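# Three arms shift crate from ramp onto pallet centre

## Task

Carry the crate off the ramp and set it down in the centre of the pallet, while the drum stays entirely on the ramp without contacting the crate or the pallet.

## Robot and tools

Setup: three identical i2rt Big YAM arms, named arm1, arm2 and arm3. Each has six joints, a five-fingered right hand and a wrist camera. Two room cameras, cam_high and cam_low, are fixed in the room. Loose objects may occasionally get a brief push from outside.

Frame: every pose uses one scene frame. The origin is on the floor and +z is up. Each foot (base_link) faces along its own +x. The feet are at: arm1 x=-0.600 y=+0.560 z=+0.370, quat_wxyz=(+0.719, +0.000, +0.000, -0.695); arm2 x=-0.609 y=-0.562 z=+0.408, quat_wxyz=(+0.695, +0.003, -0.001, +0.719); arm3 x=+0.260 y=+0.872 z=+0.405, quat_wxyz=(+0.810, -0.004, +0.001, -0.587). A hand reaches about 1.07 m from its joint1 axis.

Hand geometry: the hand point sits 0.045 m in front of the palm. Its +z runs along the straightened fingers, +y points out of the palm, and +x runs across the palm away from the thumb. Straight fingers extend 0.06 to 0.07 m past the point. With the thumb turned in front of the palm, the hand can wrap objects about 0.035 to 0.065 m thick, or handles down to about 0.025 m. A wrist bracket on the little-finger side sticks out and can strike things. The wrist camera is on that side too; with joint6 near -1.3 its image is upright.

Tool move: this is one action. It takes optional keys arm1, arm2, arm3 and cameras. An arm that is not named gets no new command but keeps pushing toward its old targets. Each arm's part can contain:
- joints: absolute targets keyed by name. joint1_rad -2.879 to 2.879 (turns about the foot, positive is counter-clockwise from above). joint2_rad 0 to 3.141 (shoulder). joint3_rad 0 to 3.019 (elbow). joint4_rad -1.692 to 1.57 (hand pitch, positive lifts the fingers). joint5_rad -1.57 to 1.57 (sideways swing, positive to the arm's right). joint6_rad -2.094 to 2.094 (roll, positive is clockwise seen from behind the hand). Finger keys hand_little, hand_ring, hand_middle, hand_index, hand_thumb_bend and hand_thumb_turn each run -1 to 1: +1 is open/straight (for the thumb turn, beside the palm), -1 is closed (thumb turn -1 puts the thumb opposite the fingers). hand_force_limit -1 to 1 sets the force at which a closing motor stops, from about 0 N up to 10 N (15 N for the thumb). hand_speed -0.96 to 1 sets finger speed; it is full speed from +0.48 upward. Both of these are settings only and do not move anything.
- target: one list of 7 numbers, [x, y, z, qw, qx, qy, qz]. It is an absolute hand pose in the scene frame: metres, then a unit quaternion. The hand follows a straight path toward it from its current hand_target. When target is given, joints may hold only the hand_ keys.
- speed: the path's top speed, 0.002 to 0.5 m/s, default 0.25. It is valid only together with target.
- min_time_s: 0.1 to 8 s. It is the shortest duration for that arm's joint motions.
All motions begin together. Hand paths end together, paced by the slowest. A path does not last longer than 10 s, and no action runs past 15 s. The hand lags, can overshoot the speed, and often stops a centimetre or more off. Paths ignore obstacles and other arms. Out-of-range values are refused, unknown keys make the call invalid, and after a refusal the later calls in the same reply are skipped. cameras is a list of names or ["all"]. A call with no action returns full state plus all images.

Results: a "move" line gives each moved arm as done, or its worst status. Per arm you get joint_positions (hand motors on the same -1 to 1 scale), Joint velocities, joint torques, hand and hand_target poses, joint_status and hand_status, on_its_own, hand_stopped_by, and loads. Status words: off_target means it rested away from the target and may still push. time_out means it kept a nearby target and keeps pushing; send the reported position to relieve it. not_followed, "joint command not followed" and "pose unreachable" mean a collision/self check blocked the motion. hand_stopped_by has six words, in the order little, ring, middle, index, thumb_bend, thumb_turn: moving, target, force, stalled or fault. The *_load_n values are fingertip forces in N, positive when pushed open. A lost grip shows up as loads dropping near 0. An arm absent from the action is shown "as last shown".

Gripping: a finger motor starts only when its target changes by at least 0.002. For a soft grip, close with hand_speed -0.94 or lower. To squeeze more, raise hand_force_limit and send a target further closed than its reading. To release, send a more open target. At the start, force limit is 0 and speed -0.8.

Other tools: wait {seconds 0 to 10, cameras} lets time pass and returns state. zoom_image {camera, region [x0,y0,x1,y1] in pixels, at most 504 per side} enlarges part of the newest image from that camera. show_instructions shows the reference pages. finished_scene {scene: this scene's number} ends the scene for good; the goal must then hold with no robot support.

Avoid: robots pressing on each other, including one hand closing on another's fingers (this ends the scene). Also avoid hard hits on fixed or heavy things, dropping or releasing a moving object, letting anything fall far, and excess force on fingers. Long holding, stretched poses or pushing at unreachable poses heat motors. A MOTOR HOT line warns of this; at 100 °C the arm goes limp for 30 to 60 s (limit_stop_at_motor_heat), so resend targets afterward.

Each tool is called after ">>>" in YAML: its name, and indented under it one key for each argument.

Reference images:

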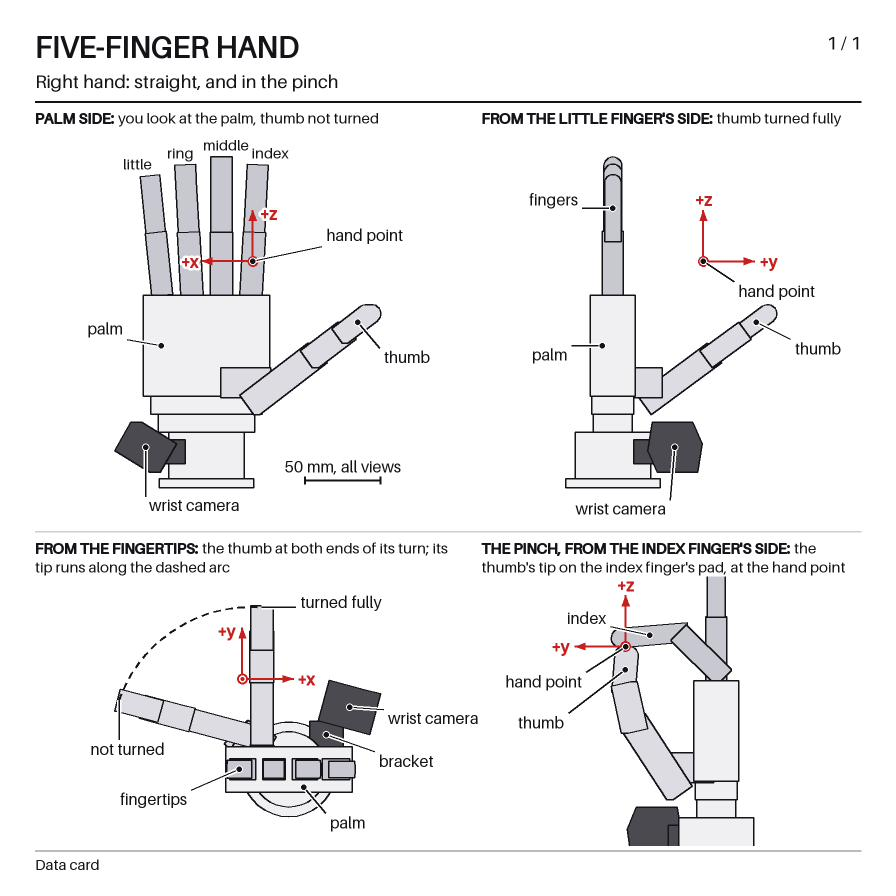

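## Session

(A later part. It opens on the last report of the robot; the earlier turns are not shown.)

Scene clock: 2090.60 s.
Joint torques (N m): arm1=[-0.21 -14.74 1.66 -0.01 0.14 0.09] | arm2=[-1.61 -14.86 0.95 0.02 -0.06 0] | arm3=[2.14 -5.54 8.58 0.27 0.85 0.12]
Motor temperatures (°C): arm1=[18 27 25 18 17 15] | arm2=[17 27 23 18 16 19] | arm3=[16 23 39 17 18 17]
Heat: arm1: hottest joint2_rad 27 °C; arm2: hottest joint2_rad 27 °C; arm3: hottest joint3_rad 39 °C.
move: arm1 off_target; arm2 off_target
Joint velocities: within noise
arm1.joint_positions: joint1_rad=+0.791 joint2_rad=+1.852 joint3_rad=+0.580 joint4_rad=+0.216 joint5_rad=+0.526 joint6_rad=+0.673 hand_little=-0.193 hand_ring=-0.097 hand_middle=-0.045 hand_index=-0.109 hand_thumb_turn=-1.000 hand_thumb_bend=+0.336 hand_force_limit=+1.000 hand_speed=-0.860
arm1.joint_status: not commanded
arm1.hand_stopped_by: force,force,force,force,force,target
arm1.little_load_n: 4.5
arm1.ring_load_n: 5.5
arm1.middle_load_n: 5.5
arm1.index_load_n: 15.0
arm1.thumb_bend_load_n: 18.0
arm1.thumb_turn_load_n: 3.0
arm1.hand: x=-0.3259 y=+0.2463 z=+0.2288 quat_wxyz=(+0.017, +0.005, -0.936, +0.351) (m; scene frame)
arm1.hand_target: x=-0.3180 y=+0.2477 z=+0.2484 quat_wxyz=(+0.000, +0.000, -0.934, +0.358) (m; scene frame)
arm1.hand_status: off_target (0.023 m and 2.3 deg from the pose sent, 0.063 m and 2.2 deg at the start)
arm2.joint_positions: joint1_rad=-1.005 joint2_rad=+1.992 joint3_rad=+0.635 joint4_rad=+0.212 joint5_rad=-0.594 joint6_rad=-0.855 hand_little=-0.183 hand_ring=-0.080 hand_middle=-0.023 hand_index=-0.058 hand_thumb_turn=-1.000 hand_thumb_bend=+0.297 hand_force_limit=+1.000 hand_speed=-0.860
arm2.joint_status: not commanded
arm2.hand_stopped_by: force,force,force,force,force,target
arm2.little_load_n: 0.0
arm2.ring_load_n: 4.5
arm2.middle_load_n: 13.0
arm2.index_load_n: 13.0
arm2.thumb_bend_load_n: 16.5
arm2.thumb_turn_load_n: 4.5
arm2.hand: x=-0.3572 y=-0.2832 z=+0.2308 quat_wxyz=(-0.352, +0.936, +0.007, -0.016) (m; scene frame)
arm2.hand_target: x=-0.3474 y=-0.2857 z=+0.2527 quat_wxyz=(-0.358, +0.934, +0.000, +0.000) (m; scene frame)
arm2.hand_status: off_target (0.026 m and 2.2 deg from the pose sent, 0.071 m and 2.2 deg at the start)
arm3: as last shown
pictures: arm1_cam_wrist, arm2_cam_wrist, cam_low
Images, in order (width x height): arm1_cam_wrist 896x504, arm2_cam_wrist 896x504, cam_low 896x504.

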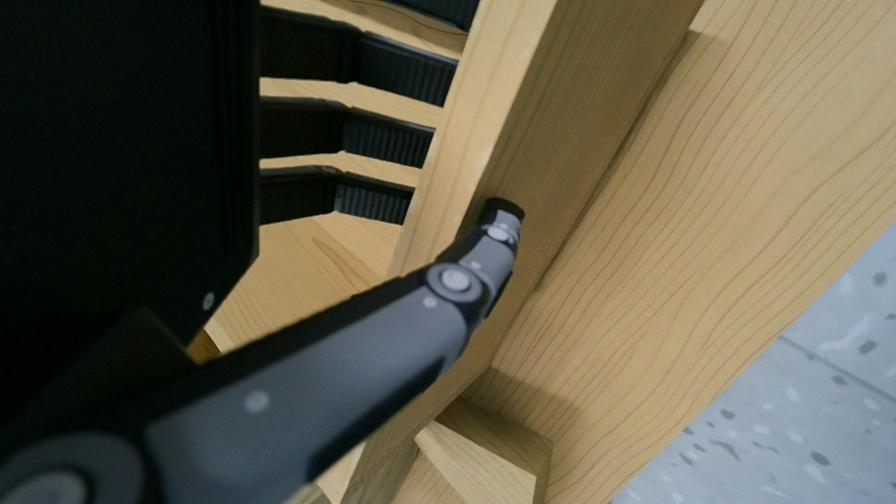

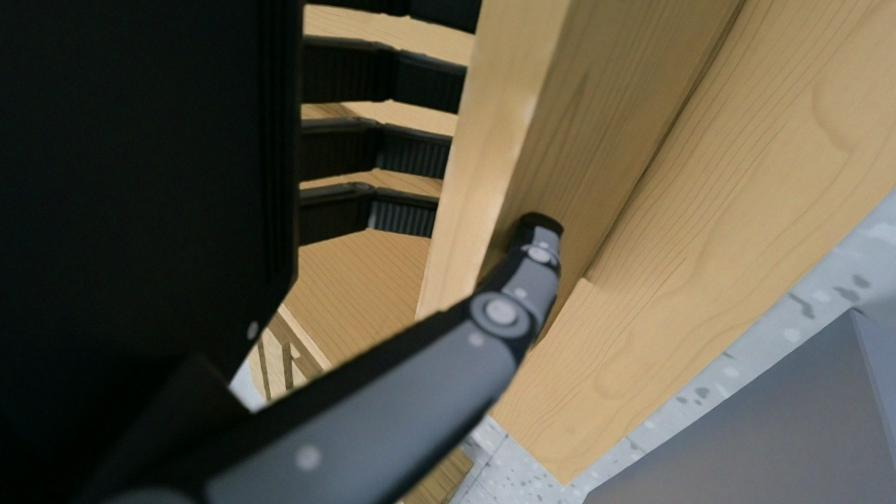

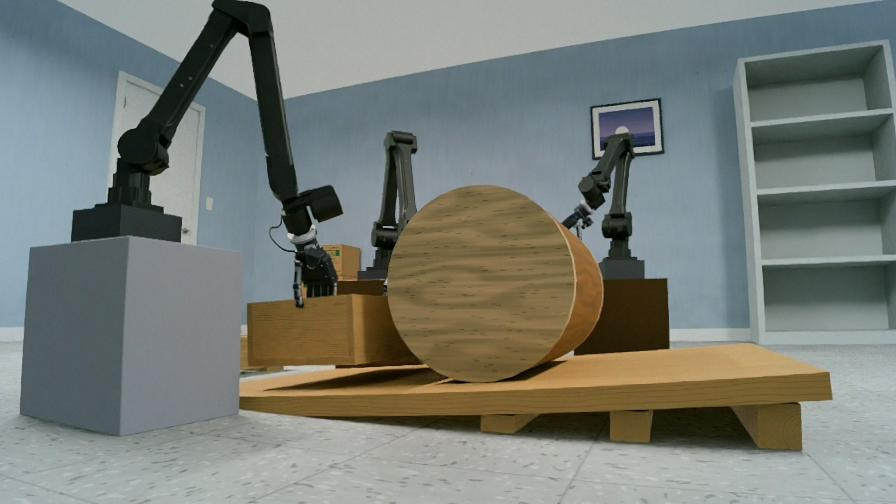

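>>> move:
  arm1: {"target":[-0.318,0.248,0.298,0,0,0.9336,-0.3584],"speed":0.08}
  arm2: {"target":[-0.347,-0.286,0.301,-0.3584,0.9336,0,0],"speed":0.08}

>>> move:
  arm1: {"target":[-0.468,0.242,0.298,0,0,0.9336,-0.3584],"speed":0.08}
  arm2: {"target":[-0.497,-0.292,0.301,-0.3584,0.9336,0,0],"speed":0.08}
  cameras: ["arm1_cam_wrist","arm2_cam_wrist","cam_low"]

Scene clock: 2142.17 s.
Joint torques (N m): arm1=[0.03 -13.33 3.45 -0.32 0.08 0.1] | arm2=[-1.85 -14.15 2.66 -0.09 0.01 0] | arm3=[2.14 -5.54 8.58 0.27 0.86 0.12]
Motor temperatures (°C): arm1=[18 27 24 18 16 15] | arm2=[17 28 23 18 16 19] | arm3=[16 23 39 17 18 17]
Heat: arm1: hottest joint2_rad 27 °C; arm2: hottest joint2_rad 28 °C; arm3: hottest joint3_rad 39 °C.
move: arm1 off_target; arm2 off_target
Joint velocities: within noise
arm1.joint_positions: joint1_rad=+0.791 joint2_rad=+1.686 joint3_rad=+0.580 joint4_rad=+0.044 joint5_rad=+0.528 joint6_rad=+0.673 hand_little=-0.193 hand_ring=-0.097 hand_middle=-0.045 hand_index=-0.109 hand_thumb_turn=-1.000 hand_thumb_bend=+0.336 hand_force_limit=+1.000 hand_speed=-0.860
arm1.joint_status: not commanded
arm1.hand_stopped_by: force,force,force,force,force,target
arm1.little_load_n: 5.0
arm1.ring_load_n: 6.0
arm1.middle_load_n: 5.5
arm1.index_load_n: 14.5
arm1.thumb_bend_load_n: 18.5
arm1.thumb_turn_load_n: 3.0
arm1.hand: x=-0.3275 y=+0.2472 z=+0.2755 quat_wxyz=(+0.020, +0.006, -0.937, +0.350) (m; scene frame)
arm1.hand_target: x=-0.3181 y=+0.2477 z=+0.2965 quat_wxyz=(+0.000, +0.000, -0.934, +0.358) (m; scene frame)
arm1.hand_status: off_target (0.024 m and 2.6 deg from the pose sent, 0.070 m and 2.3 deg at the start)
arm2.joint_positions: joint1_rad=-1.001 joint2_rad=+1.834 joint3_rad=+0.622 joint4_rad=+0.063 joint5_rad=-0.595 joint6_rad=-0.853 hand_little=-0.183 hand_ring=-0.080 hand_middle=-0.023 hand_index=-0.058 hand_thumb_turn=-1.000 hand_thumb_bend=+0.297 hand_force_limit=+1.000 hand_speed=-0.860
arm2.joint_status: not commanded
arm2.hand_stopped_by: force,force,force,force,force,target
arm2.little_load_n: 0.0
arm2.ring_load_n: 4.5
arm2.middle_load_n: 13.0
arm2.index_load_n: 13.5
arm2.thumb_bend_load_n: 16.0
arm2.thumb_turn_load_n: 5.0
arm2.hand: x=-0.3588 y=-0.2822 z=+0.2768 quat_wxyz=(-0.352, +0.936, +0.008, -0.019) (m; scene frame)
arm2.hand_target: x=-0.3475 y=-0.2855 z=+0.2987 quat_wxyz=(-0.358, +0.934, +0.000, +0.000) (m; scene frame)
arm2.hand_status: off_target (0.027 m and 2.5 deg from the pose sent, 0.071 m and 2.2 deg at the start)
arm3: as last shown
pictures: none

Scene clock: 2144.87 s.
Joint torques (N m): arm1=[-1.32 -9.29 2.14 0.7 -0.09 0.01] | arm2=[-0.85 -8.59 0.36 1.03 0.11 0.08] | arm3=[2.14 -5.54 8.59 0.28 0.86 0.12]
Motor temperatures (°C): arm1=[18 27 24 18 16 15] | arm2=[17 28 23 18 16 19] | arm3=[16 23 39 17 18 17]
Heat: arm1: hottest joint2_rad 27 °C; arm2: hottest joint2_rad 28 °C; arm3: hottest joint3_rad 39 °C.
move: arm1 done; arm2 off_target
Joint velocities: within noise
arm1.joint_positions: joint1_rad=+0.382 joint2_rad=+1.496 joint3_rad=+0.342 joint4_rad=+0.252 joint5_rad=+0.280 joint6_rad=+0.308 hand_little=-0.193 hand_ring=-0.097 hand_middle=-0.045 hand_index=-0.109 hand_thumb_turn=-1.000 hand_thumb_bend=+0.336 hand_force_limit=+1.000 hand_speed=-0.860
arm1.joint_status: not commanded
arm1.hand_stopped_by: force,force,force,force,force,target
arm1.little_load_n: 3.0
arm1.ring_load_n: 4.5
arm1.middle_load_n: 6.0
arm1.index_load_n: 15.5
arm1.thumb_bend_load_n: 18.5
arm1.thumb_turn_load_n: 3.5
arm1.hand: x=-0.4668 y=+0.2384 z=+0.2894 quat_wxyz=(+0.008, +0.005, -0.937, +0.350) (m; scene frame)
arm1.hand_target: x=-0.4679 y=+0.2418 z=+0.2971 quat_wxyz=(+0.000, +0.000, -0.934, +0.358) (m; scene frame)
arm1.hand_status: done (0.009 m and 1.5 deg from the pose sent, 0.142 m and 2.6 deg at the start)
arm2.joint_positions: joint1_rad=-0.678 joint2_rad=+1.647 joint3_rad=+0.297 joint4_rad=+0.380 joint5_rad=-0.421 joint6_rad=-0.531 hand_little=-0.183 hand_ring=-0.080 hand_middle=-0.023 hand_index=-0.058 hand_thumb_turn=-1.000 hand_thumb_bend=+0.297 hand_force_limit=+1.000 hand_speed=-0.860
arm2.joint_status: not commanded
arm2.hand_stopped_by: force,force,force,force,force,target
arm2.little_load_n: 2.0
arm2.ring_load_n: 5.5
arm2.middle_load_n: 12.5
arm2.index_load_n: 11.0
arm2.thumb_bend_load_n: 16.0
arm2.thumb_turn_load_n: 3.5
arm2.hand: x=-0.4958 y=-0.2852 z=+0.2924 quat_wxyz=(-0.354, +0.935, +0.009, -0.007) (m; scene frame)
arm2.hand_target: x=-0.4971 y=-0.2916 z=+0.2998 quat_wxyz=(-0.358, +0.934, +0.000, +0.000) (m; scene frame)
arm2.hand_status: off_target (0.011 m and 1.4 deg from the pose sent, 0.141 m and 2.5 deg at the start)
arm3: as last shown
pictures: arm1_cam_wrist, arm2_cam_wrist, cam_low
Images, in order (width x height): arm1_cam_wrist 896x504, arm2_cam_wrist 896x504, cam_low 896x504.

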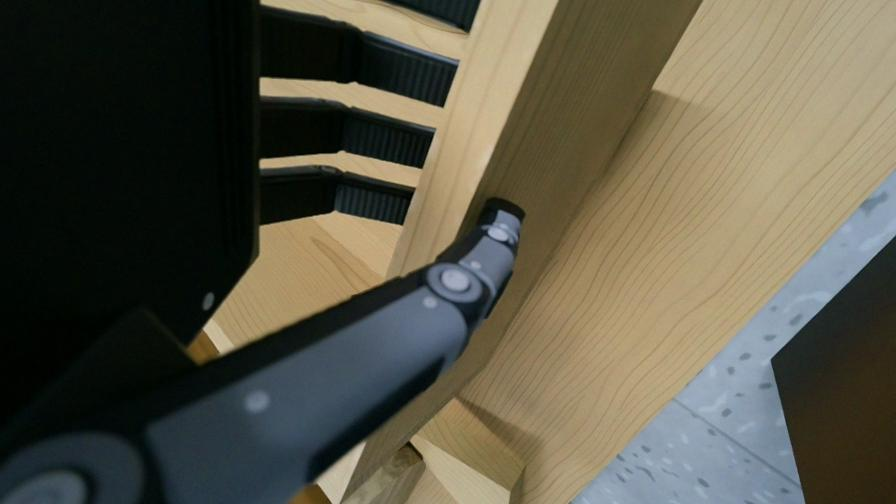

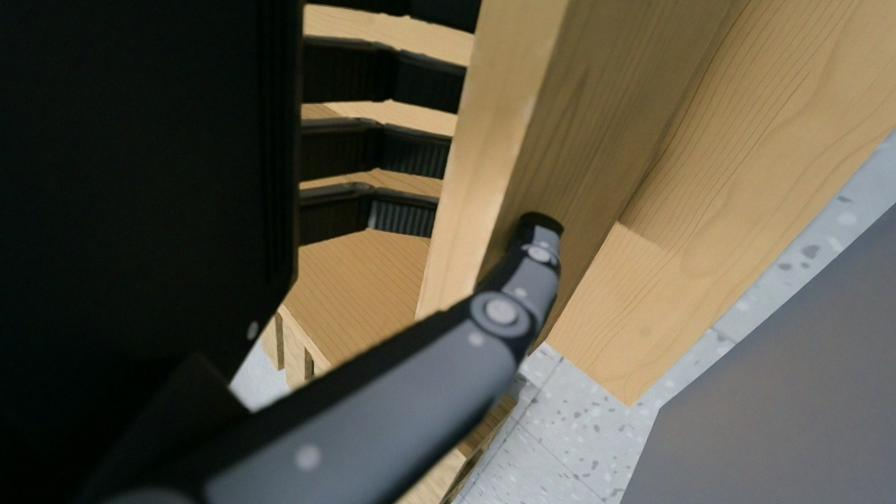

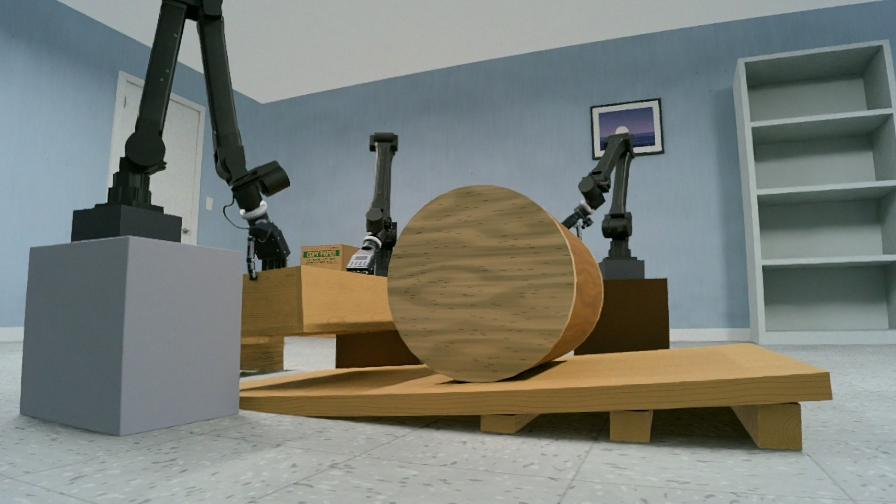

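>>> move:
  arm1: {"target":[-0.618,0.242,0.298,0,0,0.9336,-0.3584],"speed":0.08}
  arm2: {"target":[-0.647,-0.290,0.301,-0.3584,0.9336,0,0],"speed":0.08}

>>> move:
  arm1: {"target":[-0.768,0.240,0.298,0,0,0.9336,-0.3584],"speed":0.08}
  arm2: {"target":[-0.797,-0.292,0.301,-0.3584,0.9336,0,0],"speed":0.08}
  cameras: ["arm1_cam_wrist","arm2_cam_wrist","cam_high"]

Scene clock: 2154.63 s.
Joint torques (N m): arm1=[-1.96 -7.71 3.52 0.28 -0.31 -0.13] | arm2=[0.26 -7.06 -0.51 1.39 0.2 0.18] | arm3=[2.14 -5.48 8.58 0.27 0.86 0.12]
Motor temperatures (°C): arm1=[18 27 24 18 16 15] | arm2=[17 28 22 18 16 19] | arm3=[16 23 39 17 18 17]
Heat: arm1: hottest joint2_rad 27 °C; arm2: hottest joint2_rad 28 °C; arm3: hottest joint3_rad 39 °C.
move: arm1 done; arm2 off_target
Joint velocities: within noise
arm1.joint_positions: joint1_rad=-0.225 joint2_rad=+1.452 joint3_rad=+0.275 joint4_rad=+0.313 joint5_rad=-0.129 joint6_rad=-0.143 hand_little=-0.194 hand_ring=-0.097 hand_middle=-0.045 hand_index=-0.109 hand_thumb_turn=-1.000 hand_thumb_bend=+0.336 hand_force_limit=+1.000 hand_speed=-0.860
arm1.joint_status: not commanded
arm1.hand_stopped_by: force,force,force,force,force,target
arm1.little_load_n: 0.0
arm1.ring_load_n: 3.0
arm1.middle_load_n: 6.0
arm1.index_load_n: 17.0
arm1.thumb_bend_load_n: 18.5
arm1.thumb_turn_load_n: 4.5
arm1.hand: x=-0.6141 y=+0.2435 z=+0.2896 quat_wxyz=(-0.002, +0.000, -0.937, +0.350) (m; scene frame)
arm1.hand_target: x=-0.6179 y=+0.2418 z=+0.2975 quat_wxyz=(+0.000, +0.000, -0.933, +0.359) (m; scene frame)
arm1.hand_status: done (0.009 m and 1.0 deg from the pose sent, 0.152 m and 1.4 deg at the start)
arm2.joint_positions: joint1_rad=+0.001 joint2_rad=+1.614 joint3_rad=+0.162 joint4_rad=+0.595 joint5_rad=+0.028 joint6_rad=+0.008 hand_little=-0.183 hand_ring=-0.080 hand_middle=-0.023 hand_index=-0.058 hand_thumb_turn=-1.000 hand_thumb_bend=+0.297 hand_force_limit=+1.000 hand_speed=-0.860
arm2.joint_status: not commanded
arm2.hand_stopped_by: force,force,force,force,force,target
arm2.little_load_n: 3.5
arm2.ring_load_n: 5.5
arm2.middle_load_n: 11.0
arm2.index_load_n: 10.0
arm2.thumb_bend_load_n: 16.5
arm2.thumb_turn_load_n: 2.5
arm2.hand: x=-0.6444 y=-0.2808 z=+0.2934 quat_wxyz=(-0.352, +0.936, +0.007, +0.004) (m; scene frame)
arm2.hand_target: x=-0.6470 y=-0.2896 z=+0.2996 quat_wxyz=(-0.358, +0.934, +0.000, +0.000) (m; scene frame)
arm2.hand_status: off_target (0.012 m and 1.3 deg from the pose sent, 0.151 m and 1.4 deg at the start)
arm3: as last shown
pictures: none

Scene clock: 2157.37 s.
Joint torques (N m): arm1=[-3.25 -8.64 5.04 -0.44 -0.21 -0.25] | arm2=[1.38 -4.89 2.54 0.43 0.25 0.26] | arm3=[2.14 -5.54 8.57 0.27 0.86 0.12]
Motor temperatures (°C): arm1=[18 27 24 18 16 15] | arm2=[17 28 22 18 16 19] | arm3=[16 23 39 17 18 17]
Heat: arm1: hottest joint2_rad 27 °C; arm2: hottest joint2_rad 28 °C; arm3: hottest joint3_rad 39 °C.
move: arm1 off_target; arm2 done
Joint velocities: within noise
arm1.joint_positions: joint1_rad=-0.709 joint2_rad=+1.579 joint3_rad=+0.464 joint4_rad=+0.146 joint5_rad=-0.446 joint6_rad=-0.534 hand_little=-0.194 hand_ring=-0.098 hand_middle=-0.045 hand_index=-0.108 hand_thumb_turn=-1.000 hand_thumb_bend=+0.336 hand_force_limit=+1.000 hand_speed=-0.860
arm1.joint_status: not commanded
arm1.hand_stopped_by: force,force,force,force,force,target
arm1.little_load_n: 0.5
arm1.ring_load_n: 0.0
arm1.middle_load_n: 6.5
arm1.index_load_n: 22.0
arm1.thumb_bend_load_n: 16.5
arm1.thumb_turn_load_n: 6.0
arm1.hand: x=-0.7545 y=+0.2393 z=+0.2903 quat_wxyz=(-0.010, +0.000, -0.934, +0.357) (m; scene frame)
arm1.hand_target: x=-0.7677 y=+0.2399 z=+0.2977 quat_wxyz=(+0.000, +0.000, -0.933, +0.359) (m; scene frame)
arm1.hand_status: off_target (0.016 m and 1.1 deg from the pose sent, 0.154 m and 1.1 deg at the start)
arm2.joint_positions: joint1_rad=+0.648 joint2_rad=+1.619 joint3_rad=+0.303 joint4_rad=+0.356 joint5_rad=+0.452 joint6_rad=+0.536 hand_little=-0.183 hand_ring=-0.080 hand_middle=-0.023 hand_index=-0.058 hand_thumb_turn=-1.000 hand_thumb_bend=+0.297 hand_force_limit=+1.000 hand_speed=-0.860
arm2.joint_status: not commanded
arm2.hand_stopped_by: force,force,force,force,force,target
arm2.little_load_n: 7.0
arm2.ring_load_n: 5.5
arm2.middle_load_n: 8.0
arm2.index_load_n: 8.5
arm2.thumb_bend_load_n: 14.5
arm2.thumb_turn_load_n: 2.0
arm2.hand: x=-0.7919 y=-0.2831 z=+0.3009 quat_wxyz=(-0.365, +0.931, +0.000, +0.006) (m; scene frame)
arm2.hand_target: x=-0.7967 y=-0.2918 z=+0.3008 quat_wxyz=(-0.358, +0.934, +0.000, +0.000) (m; scene frame)
arm2.hand_status: done (0.010 m and 1.1 deg from the pose sent, 0.153 m and 1.3 deg at the start)
arm3: as last shown
arm3.thumb_bend_load_n: -0.5
pictures: arm1_cam_wrist, arm2_cam_wrist, cam_high
Images, in order (width x height): arm1_cam_wrist 896x504, arm2_cam_wrist 896x504, cam_high 896x504.

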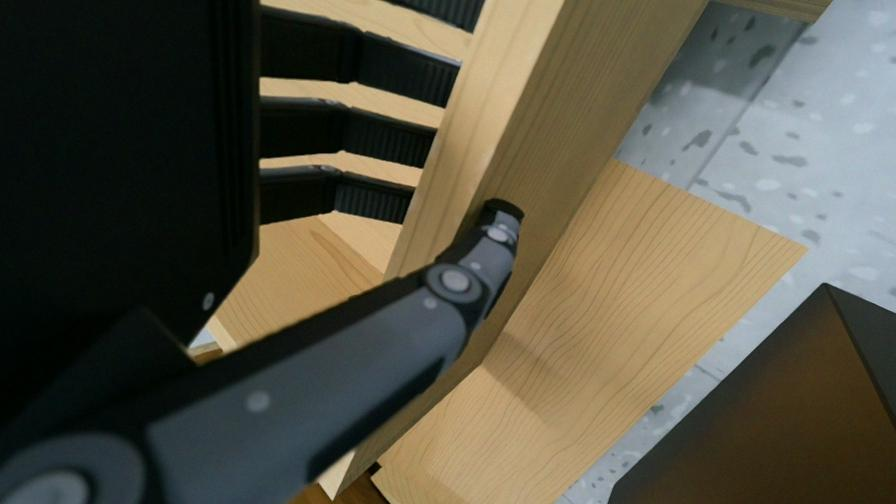

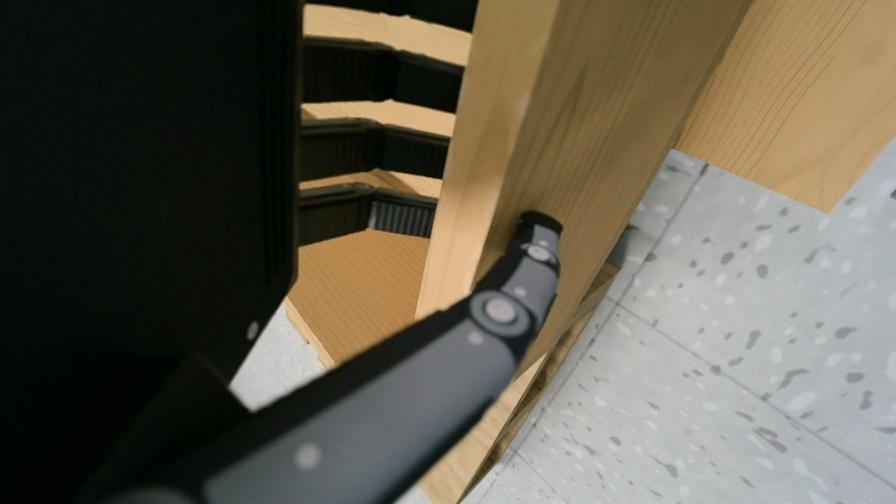

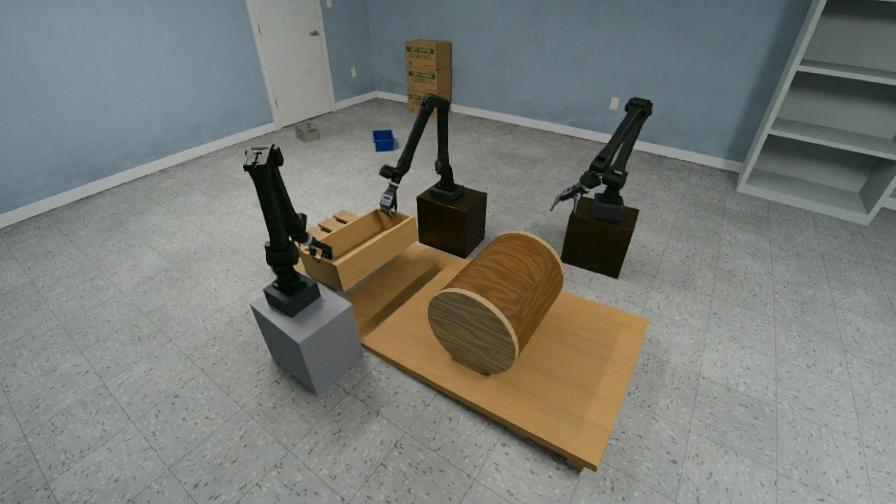

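>>> move:
  arm1: {"target":[-0.928,0.210,0.300,0,0,0.9336,-0.3584],"speed":0.08}
  arm2: {"target":[-0.950,-0.325,0.297,-0.3584,0.9336,0,0],"speed":0.08}

>>> move:
  arm1: {"target":[-1.08,0.185,0.308,0,0,0.9336,-0.3584],"speed":0.08}
  arm2: {"target":[-1.11,-0.350,0.303,-0.3584,0.9336,0,0],"speed":0.08}
  cameras: ["arm1_cam_wrist","arm2_cam_wrist","cam_high","cam_low"]

Scene clock: 2173.07 s.
Joint torques (N m): arm1=[-4.72 -11.46 8.65 0.01 0.59 -0.62] | arm2=[3.08 -8.06 6.54 0.2 -0.2 0.31] | arm3=[2.08 -5.54 8.58 0.27 0.86 0.12]
Motor temperatures (°C): arm1=[18 26 25 18 16 15] | arm2=[17 27 23 18 15 19] | arm3=[16 23 39 17 18 17]
Heat: arm1: hottest joint2_rad 26 °C; arm2: hottest joint2_rad 27 °C; arm3: hottest joint3_rad 39 °C.
move: arm1 off_target; arm2 off_target
Joint velocities: within noise
arm1.joint_positions: joint1_rad=-0.910 joint2_rad=+1.805 joint3_rad=+0.835 joint4_rad=-0.153 joint5_rad=-0.589 joint6_rad=-0.720 hand_little=-0.194 hand_ring=-0.098 hand_middle=-0.045 hand_index=-0.108 hand_thumb_turn=-0.999 hand_thumb_bend=+0.336 hand_force_limit=+1.000 hand_speed=-0.860
arm1.joint_status: not commanded
arm1.hand_stopped_by: force,force,force,force,force,target
arm1.little_load_n: 0.0
arm1.ring_load_n: 0.0
arm1.middle_load_n: 4.0
arm1.index_load_n: 26.0
arm1.thumb_bend_load_n: 15.0
arm1.thumb_turn_load_n: 11.0
arm1.hand: x=-0.8766 y=+0.2072 z=+0.2890 quat_wxyz=(-0.045, -0.008, -0.935, +0.350) (m; scene frame)
arm1.hand_target: x=-0.9260 y=+0.2118 z=+0.3015 quat_wxyz=(+0.001, -0.001, -0.934, +0.357) (m; scene frame)
arm1.hand_status: off_target (0.053 m and 5.4 deg from the pose sent, 0.176 m and 1.1 deg at the start)
arm2.joint_positions: joint1_rad=+1.035 joint2_rad=+1.765 joint3_rad=+0.578 joint4_rad=-0.036 joint5_rad=+0.660 joint6_rad=+0.956 hand_little=-0.182 hand_ring=-0.080 hand_middle=-0.023 hand_index=-0.059 hand_thumb_turn=-1.000 hand_thumb_bend=+0.297 hand_force_limit=+1.000 hand_speed=-0.860
arm2.joint_status: not commanded
arm2.hand_stopped_by: force,force,force,force,force,target
arm2.little_load_n: 12.5
arm2.ring_load_n: 7.5
arm2.middle_load_n: 7.0
arm2.index_load_n: 3.0
arm2.thumb_bend_load_n: 16.5
arm2.thumb_turn_load_n: -0.5
arm2.hand: x=-0.9168 y=-0.3171 z=+0.2895 quat_wxyz=(-0.360, +0.932, -0.004, +0.028) (m; scene frame)
arm2.hand_target: x=-0.9489 y=-0.3256 z=+0.2978 quat_wxyz=(-0.358, +0.934, +0.000, +0.000) (m; scene frame)
arm2.hand_status: off_target (0.035 m and 3.3 deg from the pose sent, 0.164 m and 1.1 deg at the start)
arm3: as last shown
arm3.thumb_bend_load_n: 0.0
pictures: none

Scene clock: 2175.63 s.
Joint torques (N m): arm1=[-5.36 -9.82 13.34 2 1.81 -1.16] | arm2=[6.42 -6.77 11.89 1.52 -2.3 1.16] | arm3=[2.08 -5.54 8.58 0.27 0.86 0.12]
Motor temperatures (°C): arm1=[18 26 26 18 17 15] | arm2=[17 27 23 18 17 19] | arm3=[16 23 39 17 18 17]
Heat: arm1: hottest joint2_rad 26 °C; arm2: hottest joint2_rad 27 °C; arm3: hottest joint3_rad 39 °C.
move: arm1 off_target; arm2 off_target
Joint velocities: within noise
arm1.joint_positions: joint1_rad=-0.964 joint2_rad=+1.858 joint3_rad=+0.989 joint4_rad=-0.379 joint5_rad=-0.640 joint6_rad=-0.722 hand_little=-0.194 hand_ring=-0.098 hand_middle=-0.045 hand_index=-0.108 hand_thumb_turn=-0.999 hand_thumb_bend=+0.336 hand_force_limit=+1.000 hand_speed=-0.860
arm1.joint_status: not commanded
arm1.hand_stopped_by: force,force,force,force,force,target
arm1.little_load_n: 0.0
arm1.ring_load_n: 1.5
arm1.middle_load_n: 5.0
arm1.index_load_n: 14.0
arm1.thumb_bend_load_n: 20.5
arm1.thumb_turn_load_n: 7.5
arm1.hand: x=-0.9031 y=+0.2061 z=+0.3047 quat_wxyz=(-0.098, -0.046, -0.937, +0.331) (m; scene frame)
arm1.hand_target: x=-0.9954 y=+0.2022 z=+0.3171 quat_wxyz=(+0.003, -0.005, -0.936, +0.353) (m; scene frame)
arm1.hand_status: off_target (0.178 m and 12.8 deg from the pose sent, 0.206 m and 5.4 deg at the start; pose on its path clipped on 51 of 77 steps)
arm2.joint_positions: joint1_rad=+1.108 joint2_rad=+1.795 joint3_rad=+0.742 joint4_rad=-0.330 joint5_rad=+0.748 joint6_rad=+1.015 hand_little=-0.182 hand_ring=-0.080 hand_middle=-0.023 hand_index=-0.059 hand_thumb_turn=-1.000 hand_thumb_bend=+0.297 hand_force_limit=+1.000 hand_speed=-0.860
arm2.joint_status: not commanded
arm2.hand_stopped_by: force,force,force,force,force,target
arm2.little_load_n: 14.0
arm2.ring_load_n: 7.5
arm2.middle_load_n: 6.0
arm2.index_load_n: 4.0
arm2.thumb_bend_load_n: 14.0
arm2.thumb_turn_load_n: -2.0
arm2.hand: x=-0.9425 y=-0.3177 z=+0.3044 quat_wxyz=(-0.364, +0.926, +0.024, +0.094) (m; scene frame)
arm2.hand_target: x=-1.0308 y=-0.3420 z=+0.3142 quat_wxyz=(-0.353, +0.936, +0.004, -0.001) (m; scene frame)
arm2.hand_status: off_target (0.171 m and 11.1 deg from the pose sent, 0.197 m and 3.3 deg at the start; pose on its path clipped on 44 of 77 steps)
arm3.joint_positions: joint1_rad=-0.526 joint2_rad=+1.192 joint3_rad=+0.510 joint4_rad=-0.497 joint5_rad=+0.807 joint6_rad=+0.994 hand_little=+0.600 hand_ring=+0.600 hand_middle=+0.600 hand_index=+0.600 hand_thumb_turn=-1.000 hand_thumb_bend=+1.000 hand_force_limit=+0.200 hand_speed=-0.700
arm3.joint_status: not commanded
arm3.hand_stopped_by: target,target,target,target,target,target
arm3.little_load_n: 0.0
arm3.ring_load_n: 0.0
arm3.middle_load_n: 0.0
arm3.index_load_n: 0.0
arm3.thumb_bend_load_n: 0.0
arm3.thumb_turn_load_n: 0.0
arm3.hand: x=+0.0983 y=+0.5665 z=+0.4346 quat_wxyz=(+0.289, -0.573, -0.699, +0.316) (m; scene frame)
arm3.hand_target: x=+0.1000 y=+0.5504 z=+0.4500 quat_wxyz=(+0.279, -0.575, -0.694, +0.333) (m; scene frame)
arm3.hand_status: not commanded
pictures: arm1_cam_wrist, arm2_cam_wrist, cam_high, cam_low
Images, in order (width x height): arm1_cam_wrist 896x504, arm2_cam_wrist 896x504, cam_high 896x504, cam_low 896x504.

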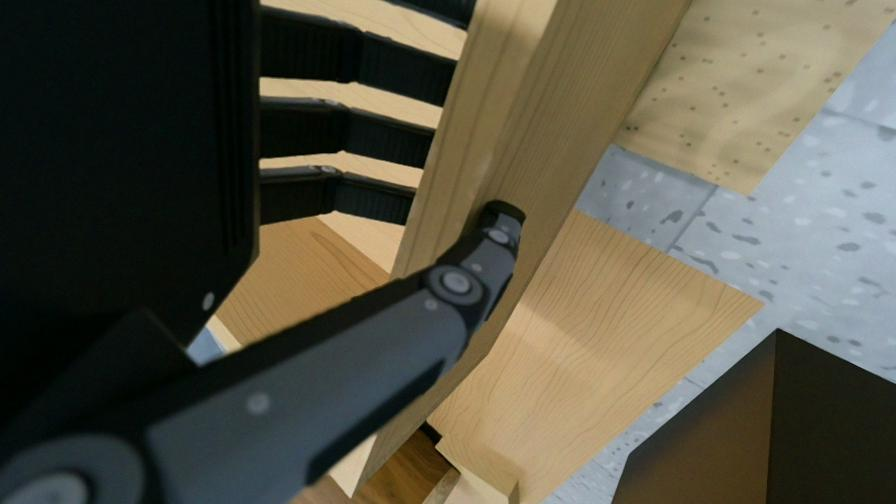

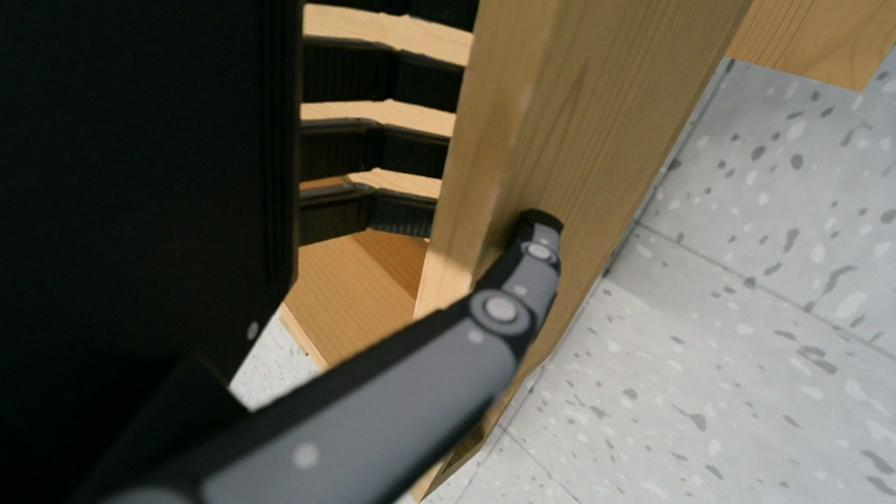

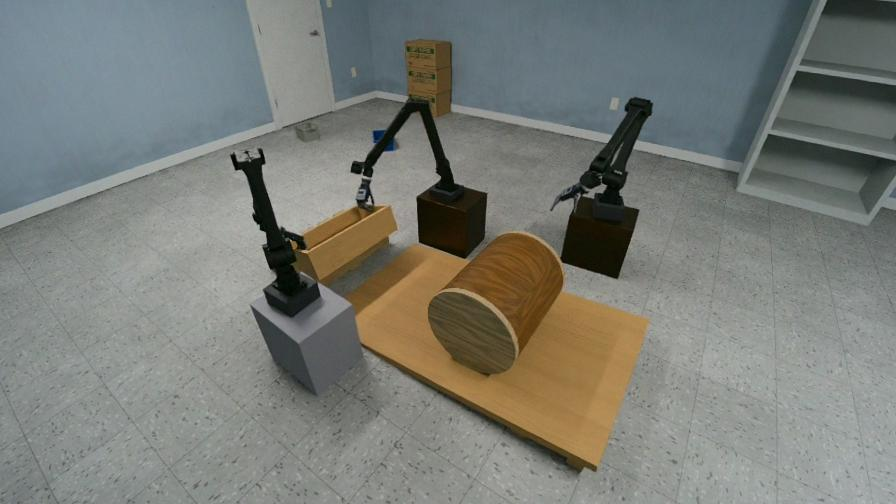

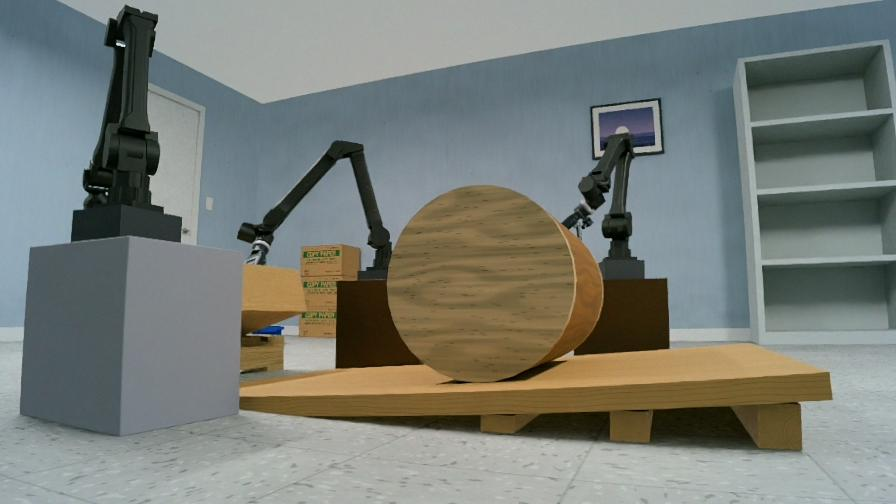

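>>> zoom_image:
  camera: "cam_high"
  region: [220, 160, 460, 310]

>>> zoom_image:
  camera: "cam_low"
  region: [200, 200, 420, 400]

Scaled by 2.100 from the camera's 896x504 image, which has a finer 1280x720 frame.

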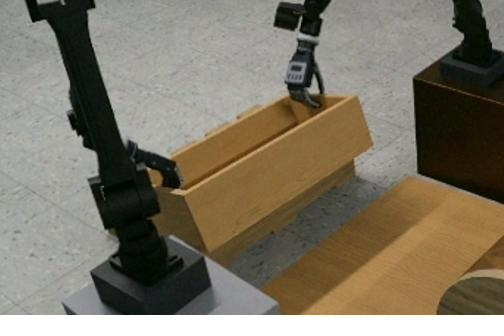

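Scaled by 2.291 from the camera's 896x504 image, which has a finer 1280x720 frame.

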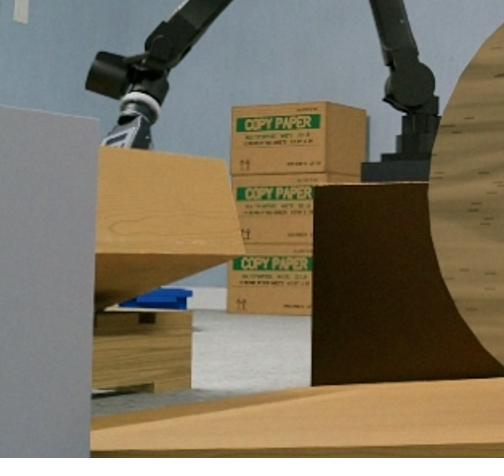

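>>> move:
  arm1: {"target":[-0.86,0.215,0.36,0,0,0.9336,-0.3584],"speed":0.08}
  arm2: {"target":[-0.89,-0.315,0.36,-0.3584,0.9336,0,0],"speed":0.08}
  cameras: ["arm1_cam_wrist","arm2_cam_wrist","cam_high","cam_low"]

Scene clock: 2204.30 s.
Joint torques (N m): arm1=[-1.79 -14.8 5.04 0.05 0.09 -0.11] | arm2=[0.79 -10.99 4.3 0.4 -0.02 0.23] | arm3=[2.14 -5.48 8.57 0.28 0.86 0.12]
Motor temperatures (°C): arm1=[18 25 36 18 21 17] | arm2=[17 27 29 18 25 21] | arm3=[16 23 39 17 18 17]
Heat: arm1: hottest joint3_rad 36 °C; arm2: hottest joint3_rad 29 °C; arm3: hottest joint3_rad 39 °C.
move: arm1 off_target; arm2 off_target
Joint velocities: within noise
arm1.joint_positions: joint1_rad=-0.855 joint2_rad=+1.629 joint3_rad=+0.763 joint4_rad=-0.214 joint5_rad=-0.530 joint6_rad=-0.683 hand_little=-0.194 hand_ring=-0.098 hand_middle=-0.045 hand_index=-0.108 hand_thumb_turn=-0.999 hand_thumb_bend=+0.336 hand_force_limit=+1.000 hand_speed=-0.860
arm1.joint_status: not commanded
arm1.hand_stopped_by: force,force,force,force,force,target
arm1.little_load_n: 0.0
arm1.ring_load_n: 1.0
arm1.middle_load_n: 9.0
arm1.index_load_n: 24.0
arm1.thumb_bend_load_n: 16.5
arm1.thumb_turn_load_n: 5.5
arm1.hand: x=-0.8471 y=+0.2125 z=+0.3330 quat_wxyz=(-0.026, +0.000, -0.939, +0.344) (m; scene frame)
arm1.hand_target: x=-0.8596 y=+0.2146 z=+0.3583 quat_wxyz=(+0.000, +0.000, -0.934, +0.358) (m; scene frame)
arm1.hand_status: off_target (0.030 m and 3.4 deg from the pose sent, 0.071 m and 12.8 deg at the start)
arm2.joint_positions: joint1_rad=+0.945 joint2_rad=+1.536 joint3_rad=+0.508 joint4_rad=-0.143 joint5_rad=+0.607 joint6_rad=+0.827 hand_little=-0.182 hand_ring=-0.080 hand_middle=-0.023 hand_index=-0.059 hand_thumb_turn=-1.000 hand_thumb_bend=+0.298 hand_force_limit=+1.000 hand_speed=-0.860
arm2.joint_status: not commanded
arm2.hand_stopped_by: force,force,force,force,force,target
arm2.little_load_n: 7.0
arm2.ring_load_n: 6.0
arm2.middle_load_n: 8.5
arm2.index_load_n: 6.5
arm2.thumb_bend_load_n: 17.5
arm2.thumb_turn_load_n: 1.5
arm2.hand: x=-0.8778 y=-0.3119 z=+0.3380 quat_wxyz=(-0.350, +0.936, +0.011, +0.031) (m; scene frame)
arm2.hand_target: x=-0.8900 y=-0.3144 z=+0.3583 quat_wxyz=(-0.358, +0.934, +0.000, +0.000) (m; scene frame)
arm2.hand_status: off_target (0.025 m and 3.9 deg from the pose sent, 0.077 m and 11.1 deg at the start)
arm3: as last shown
pictures: arm1_cam_wrist, arm2_cam_wrist, cam_high, cam_low
Images, in order (width x height): arm1_cam_wrist 896x504, arm2_cam_wrist 896x504, cam_high 896x504, cam_low 896x504.

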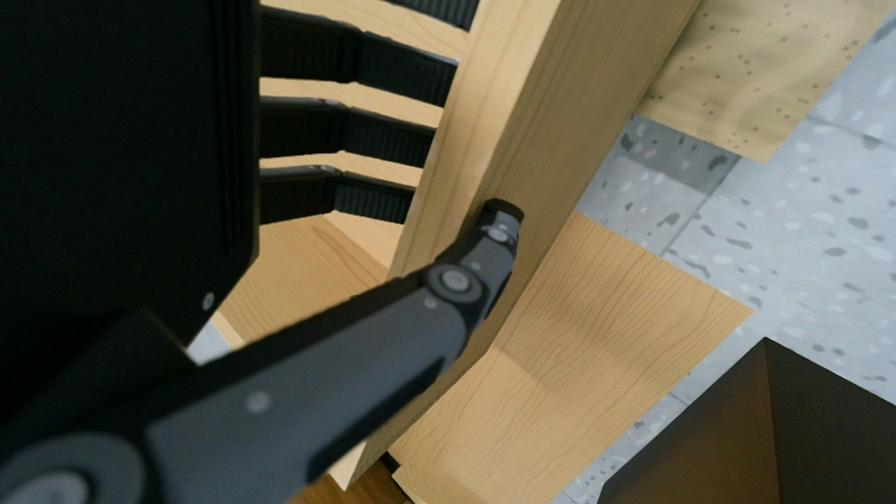

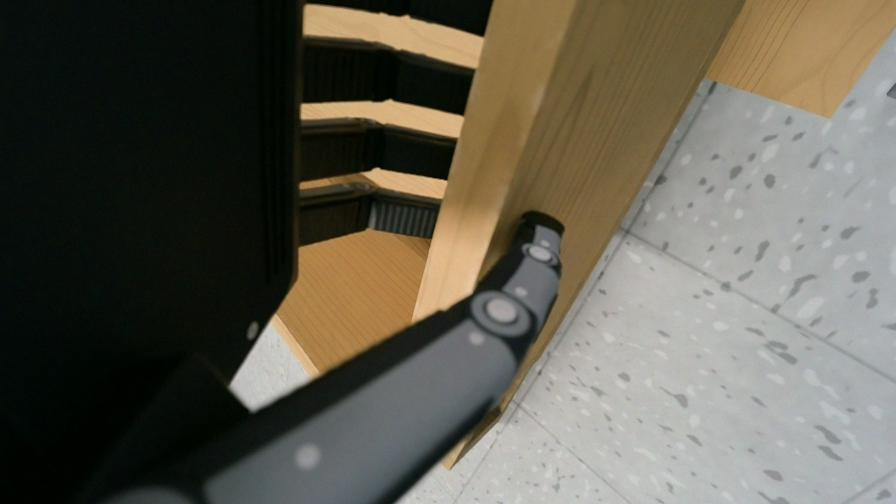

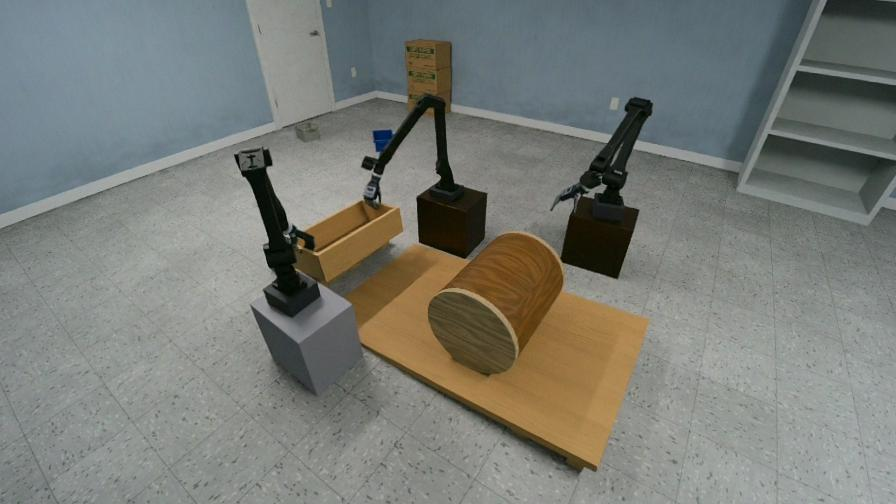

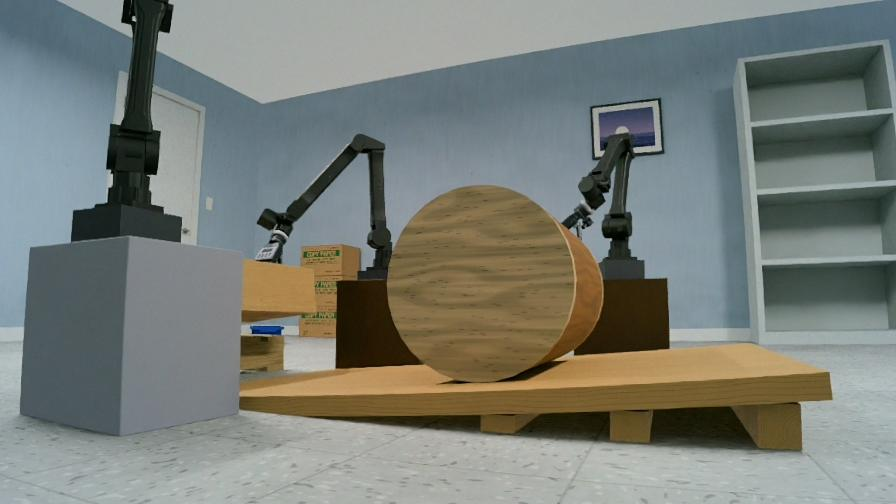

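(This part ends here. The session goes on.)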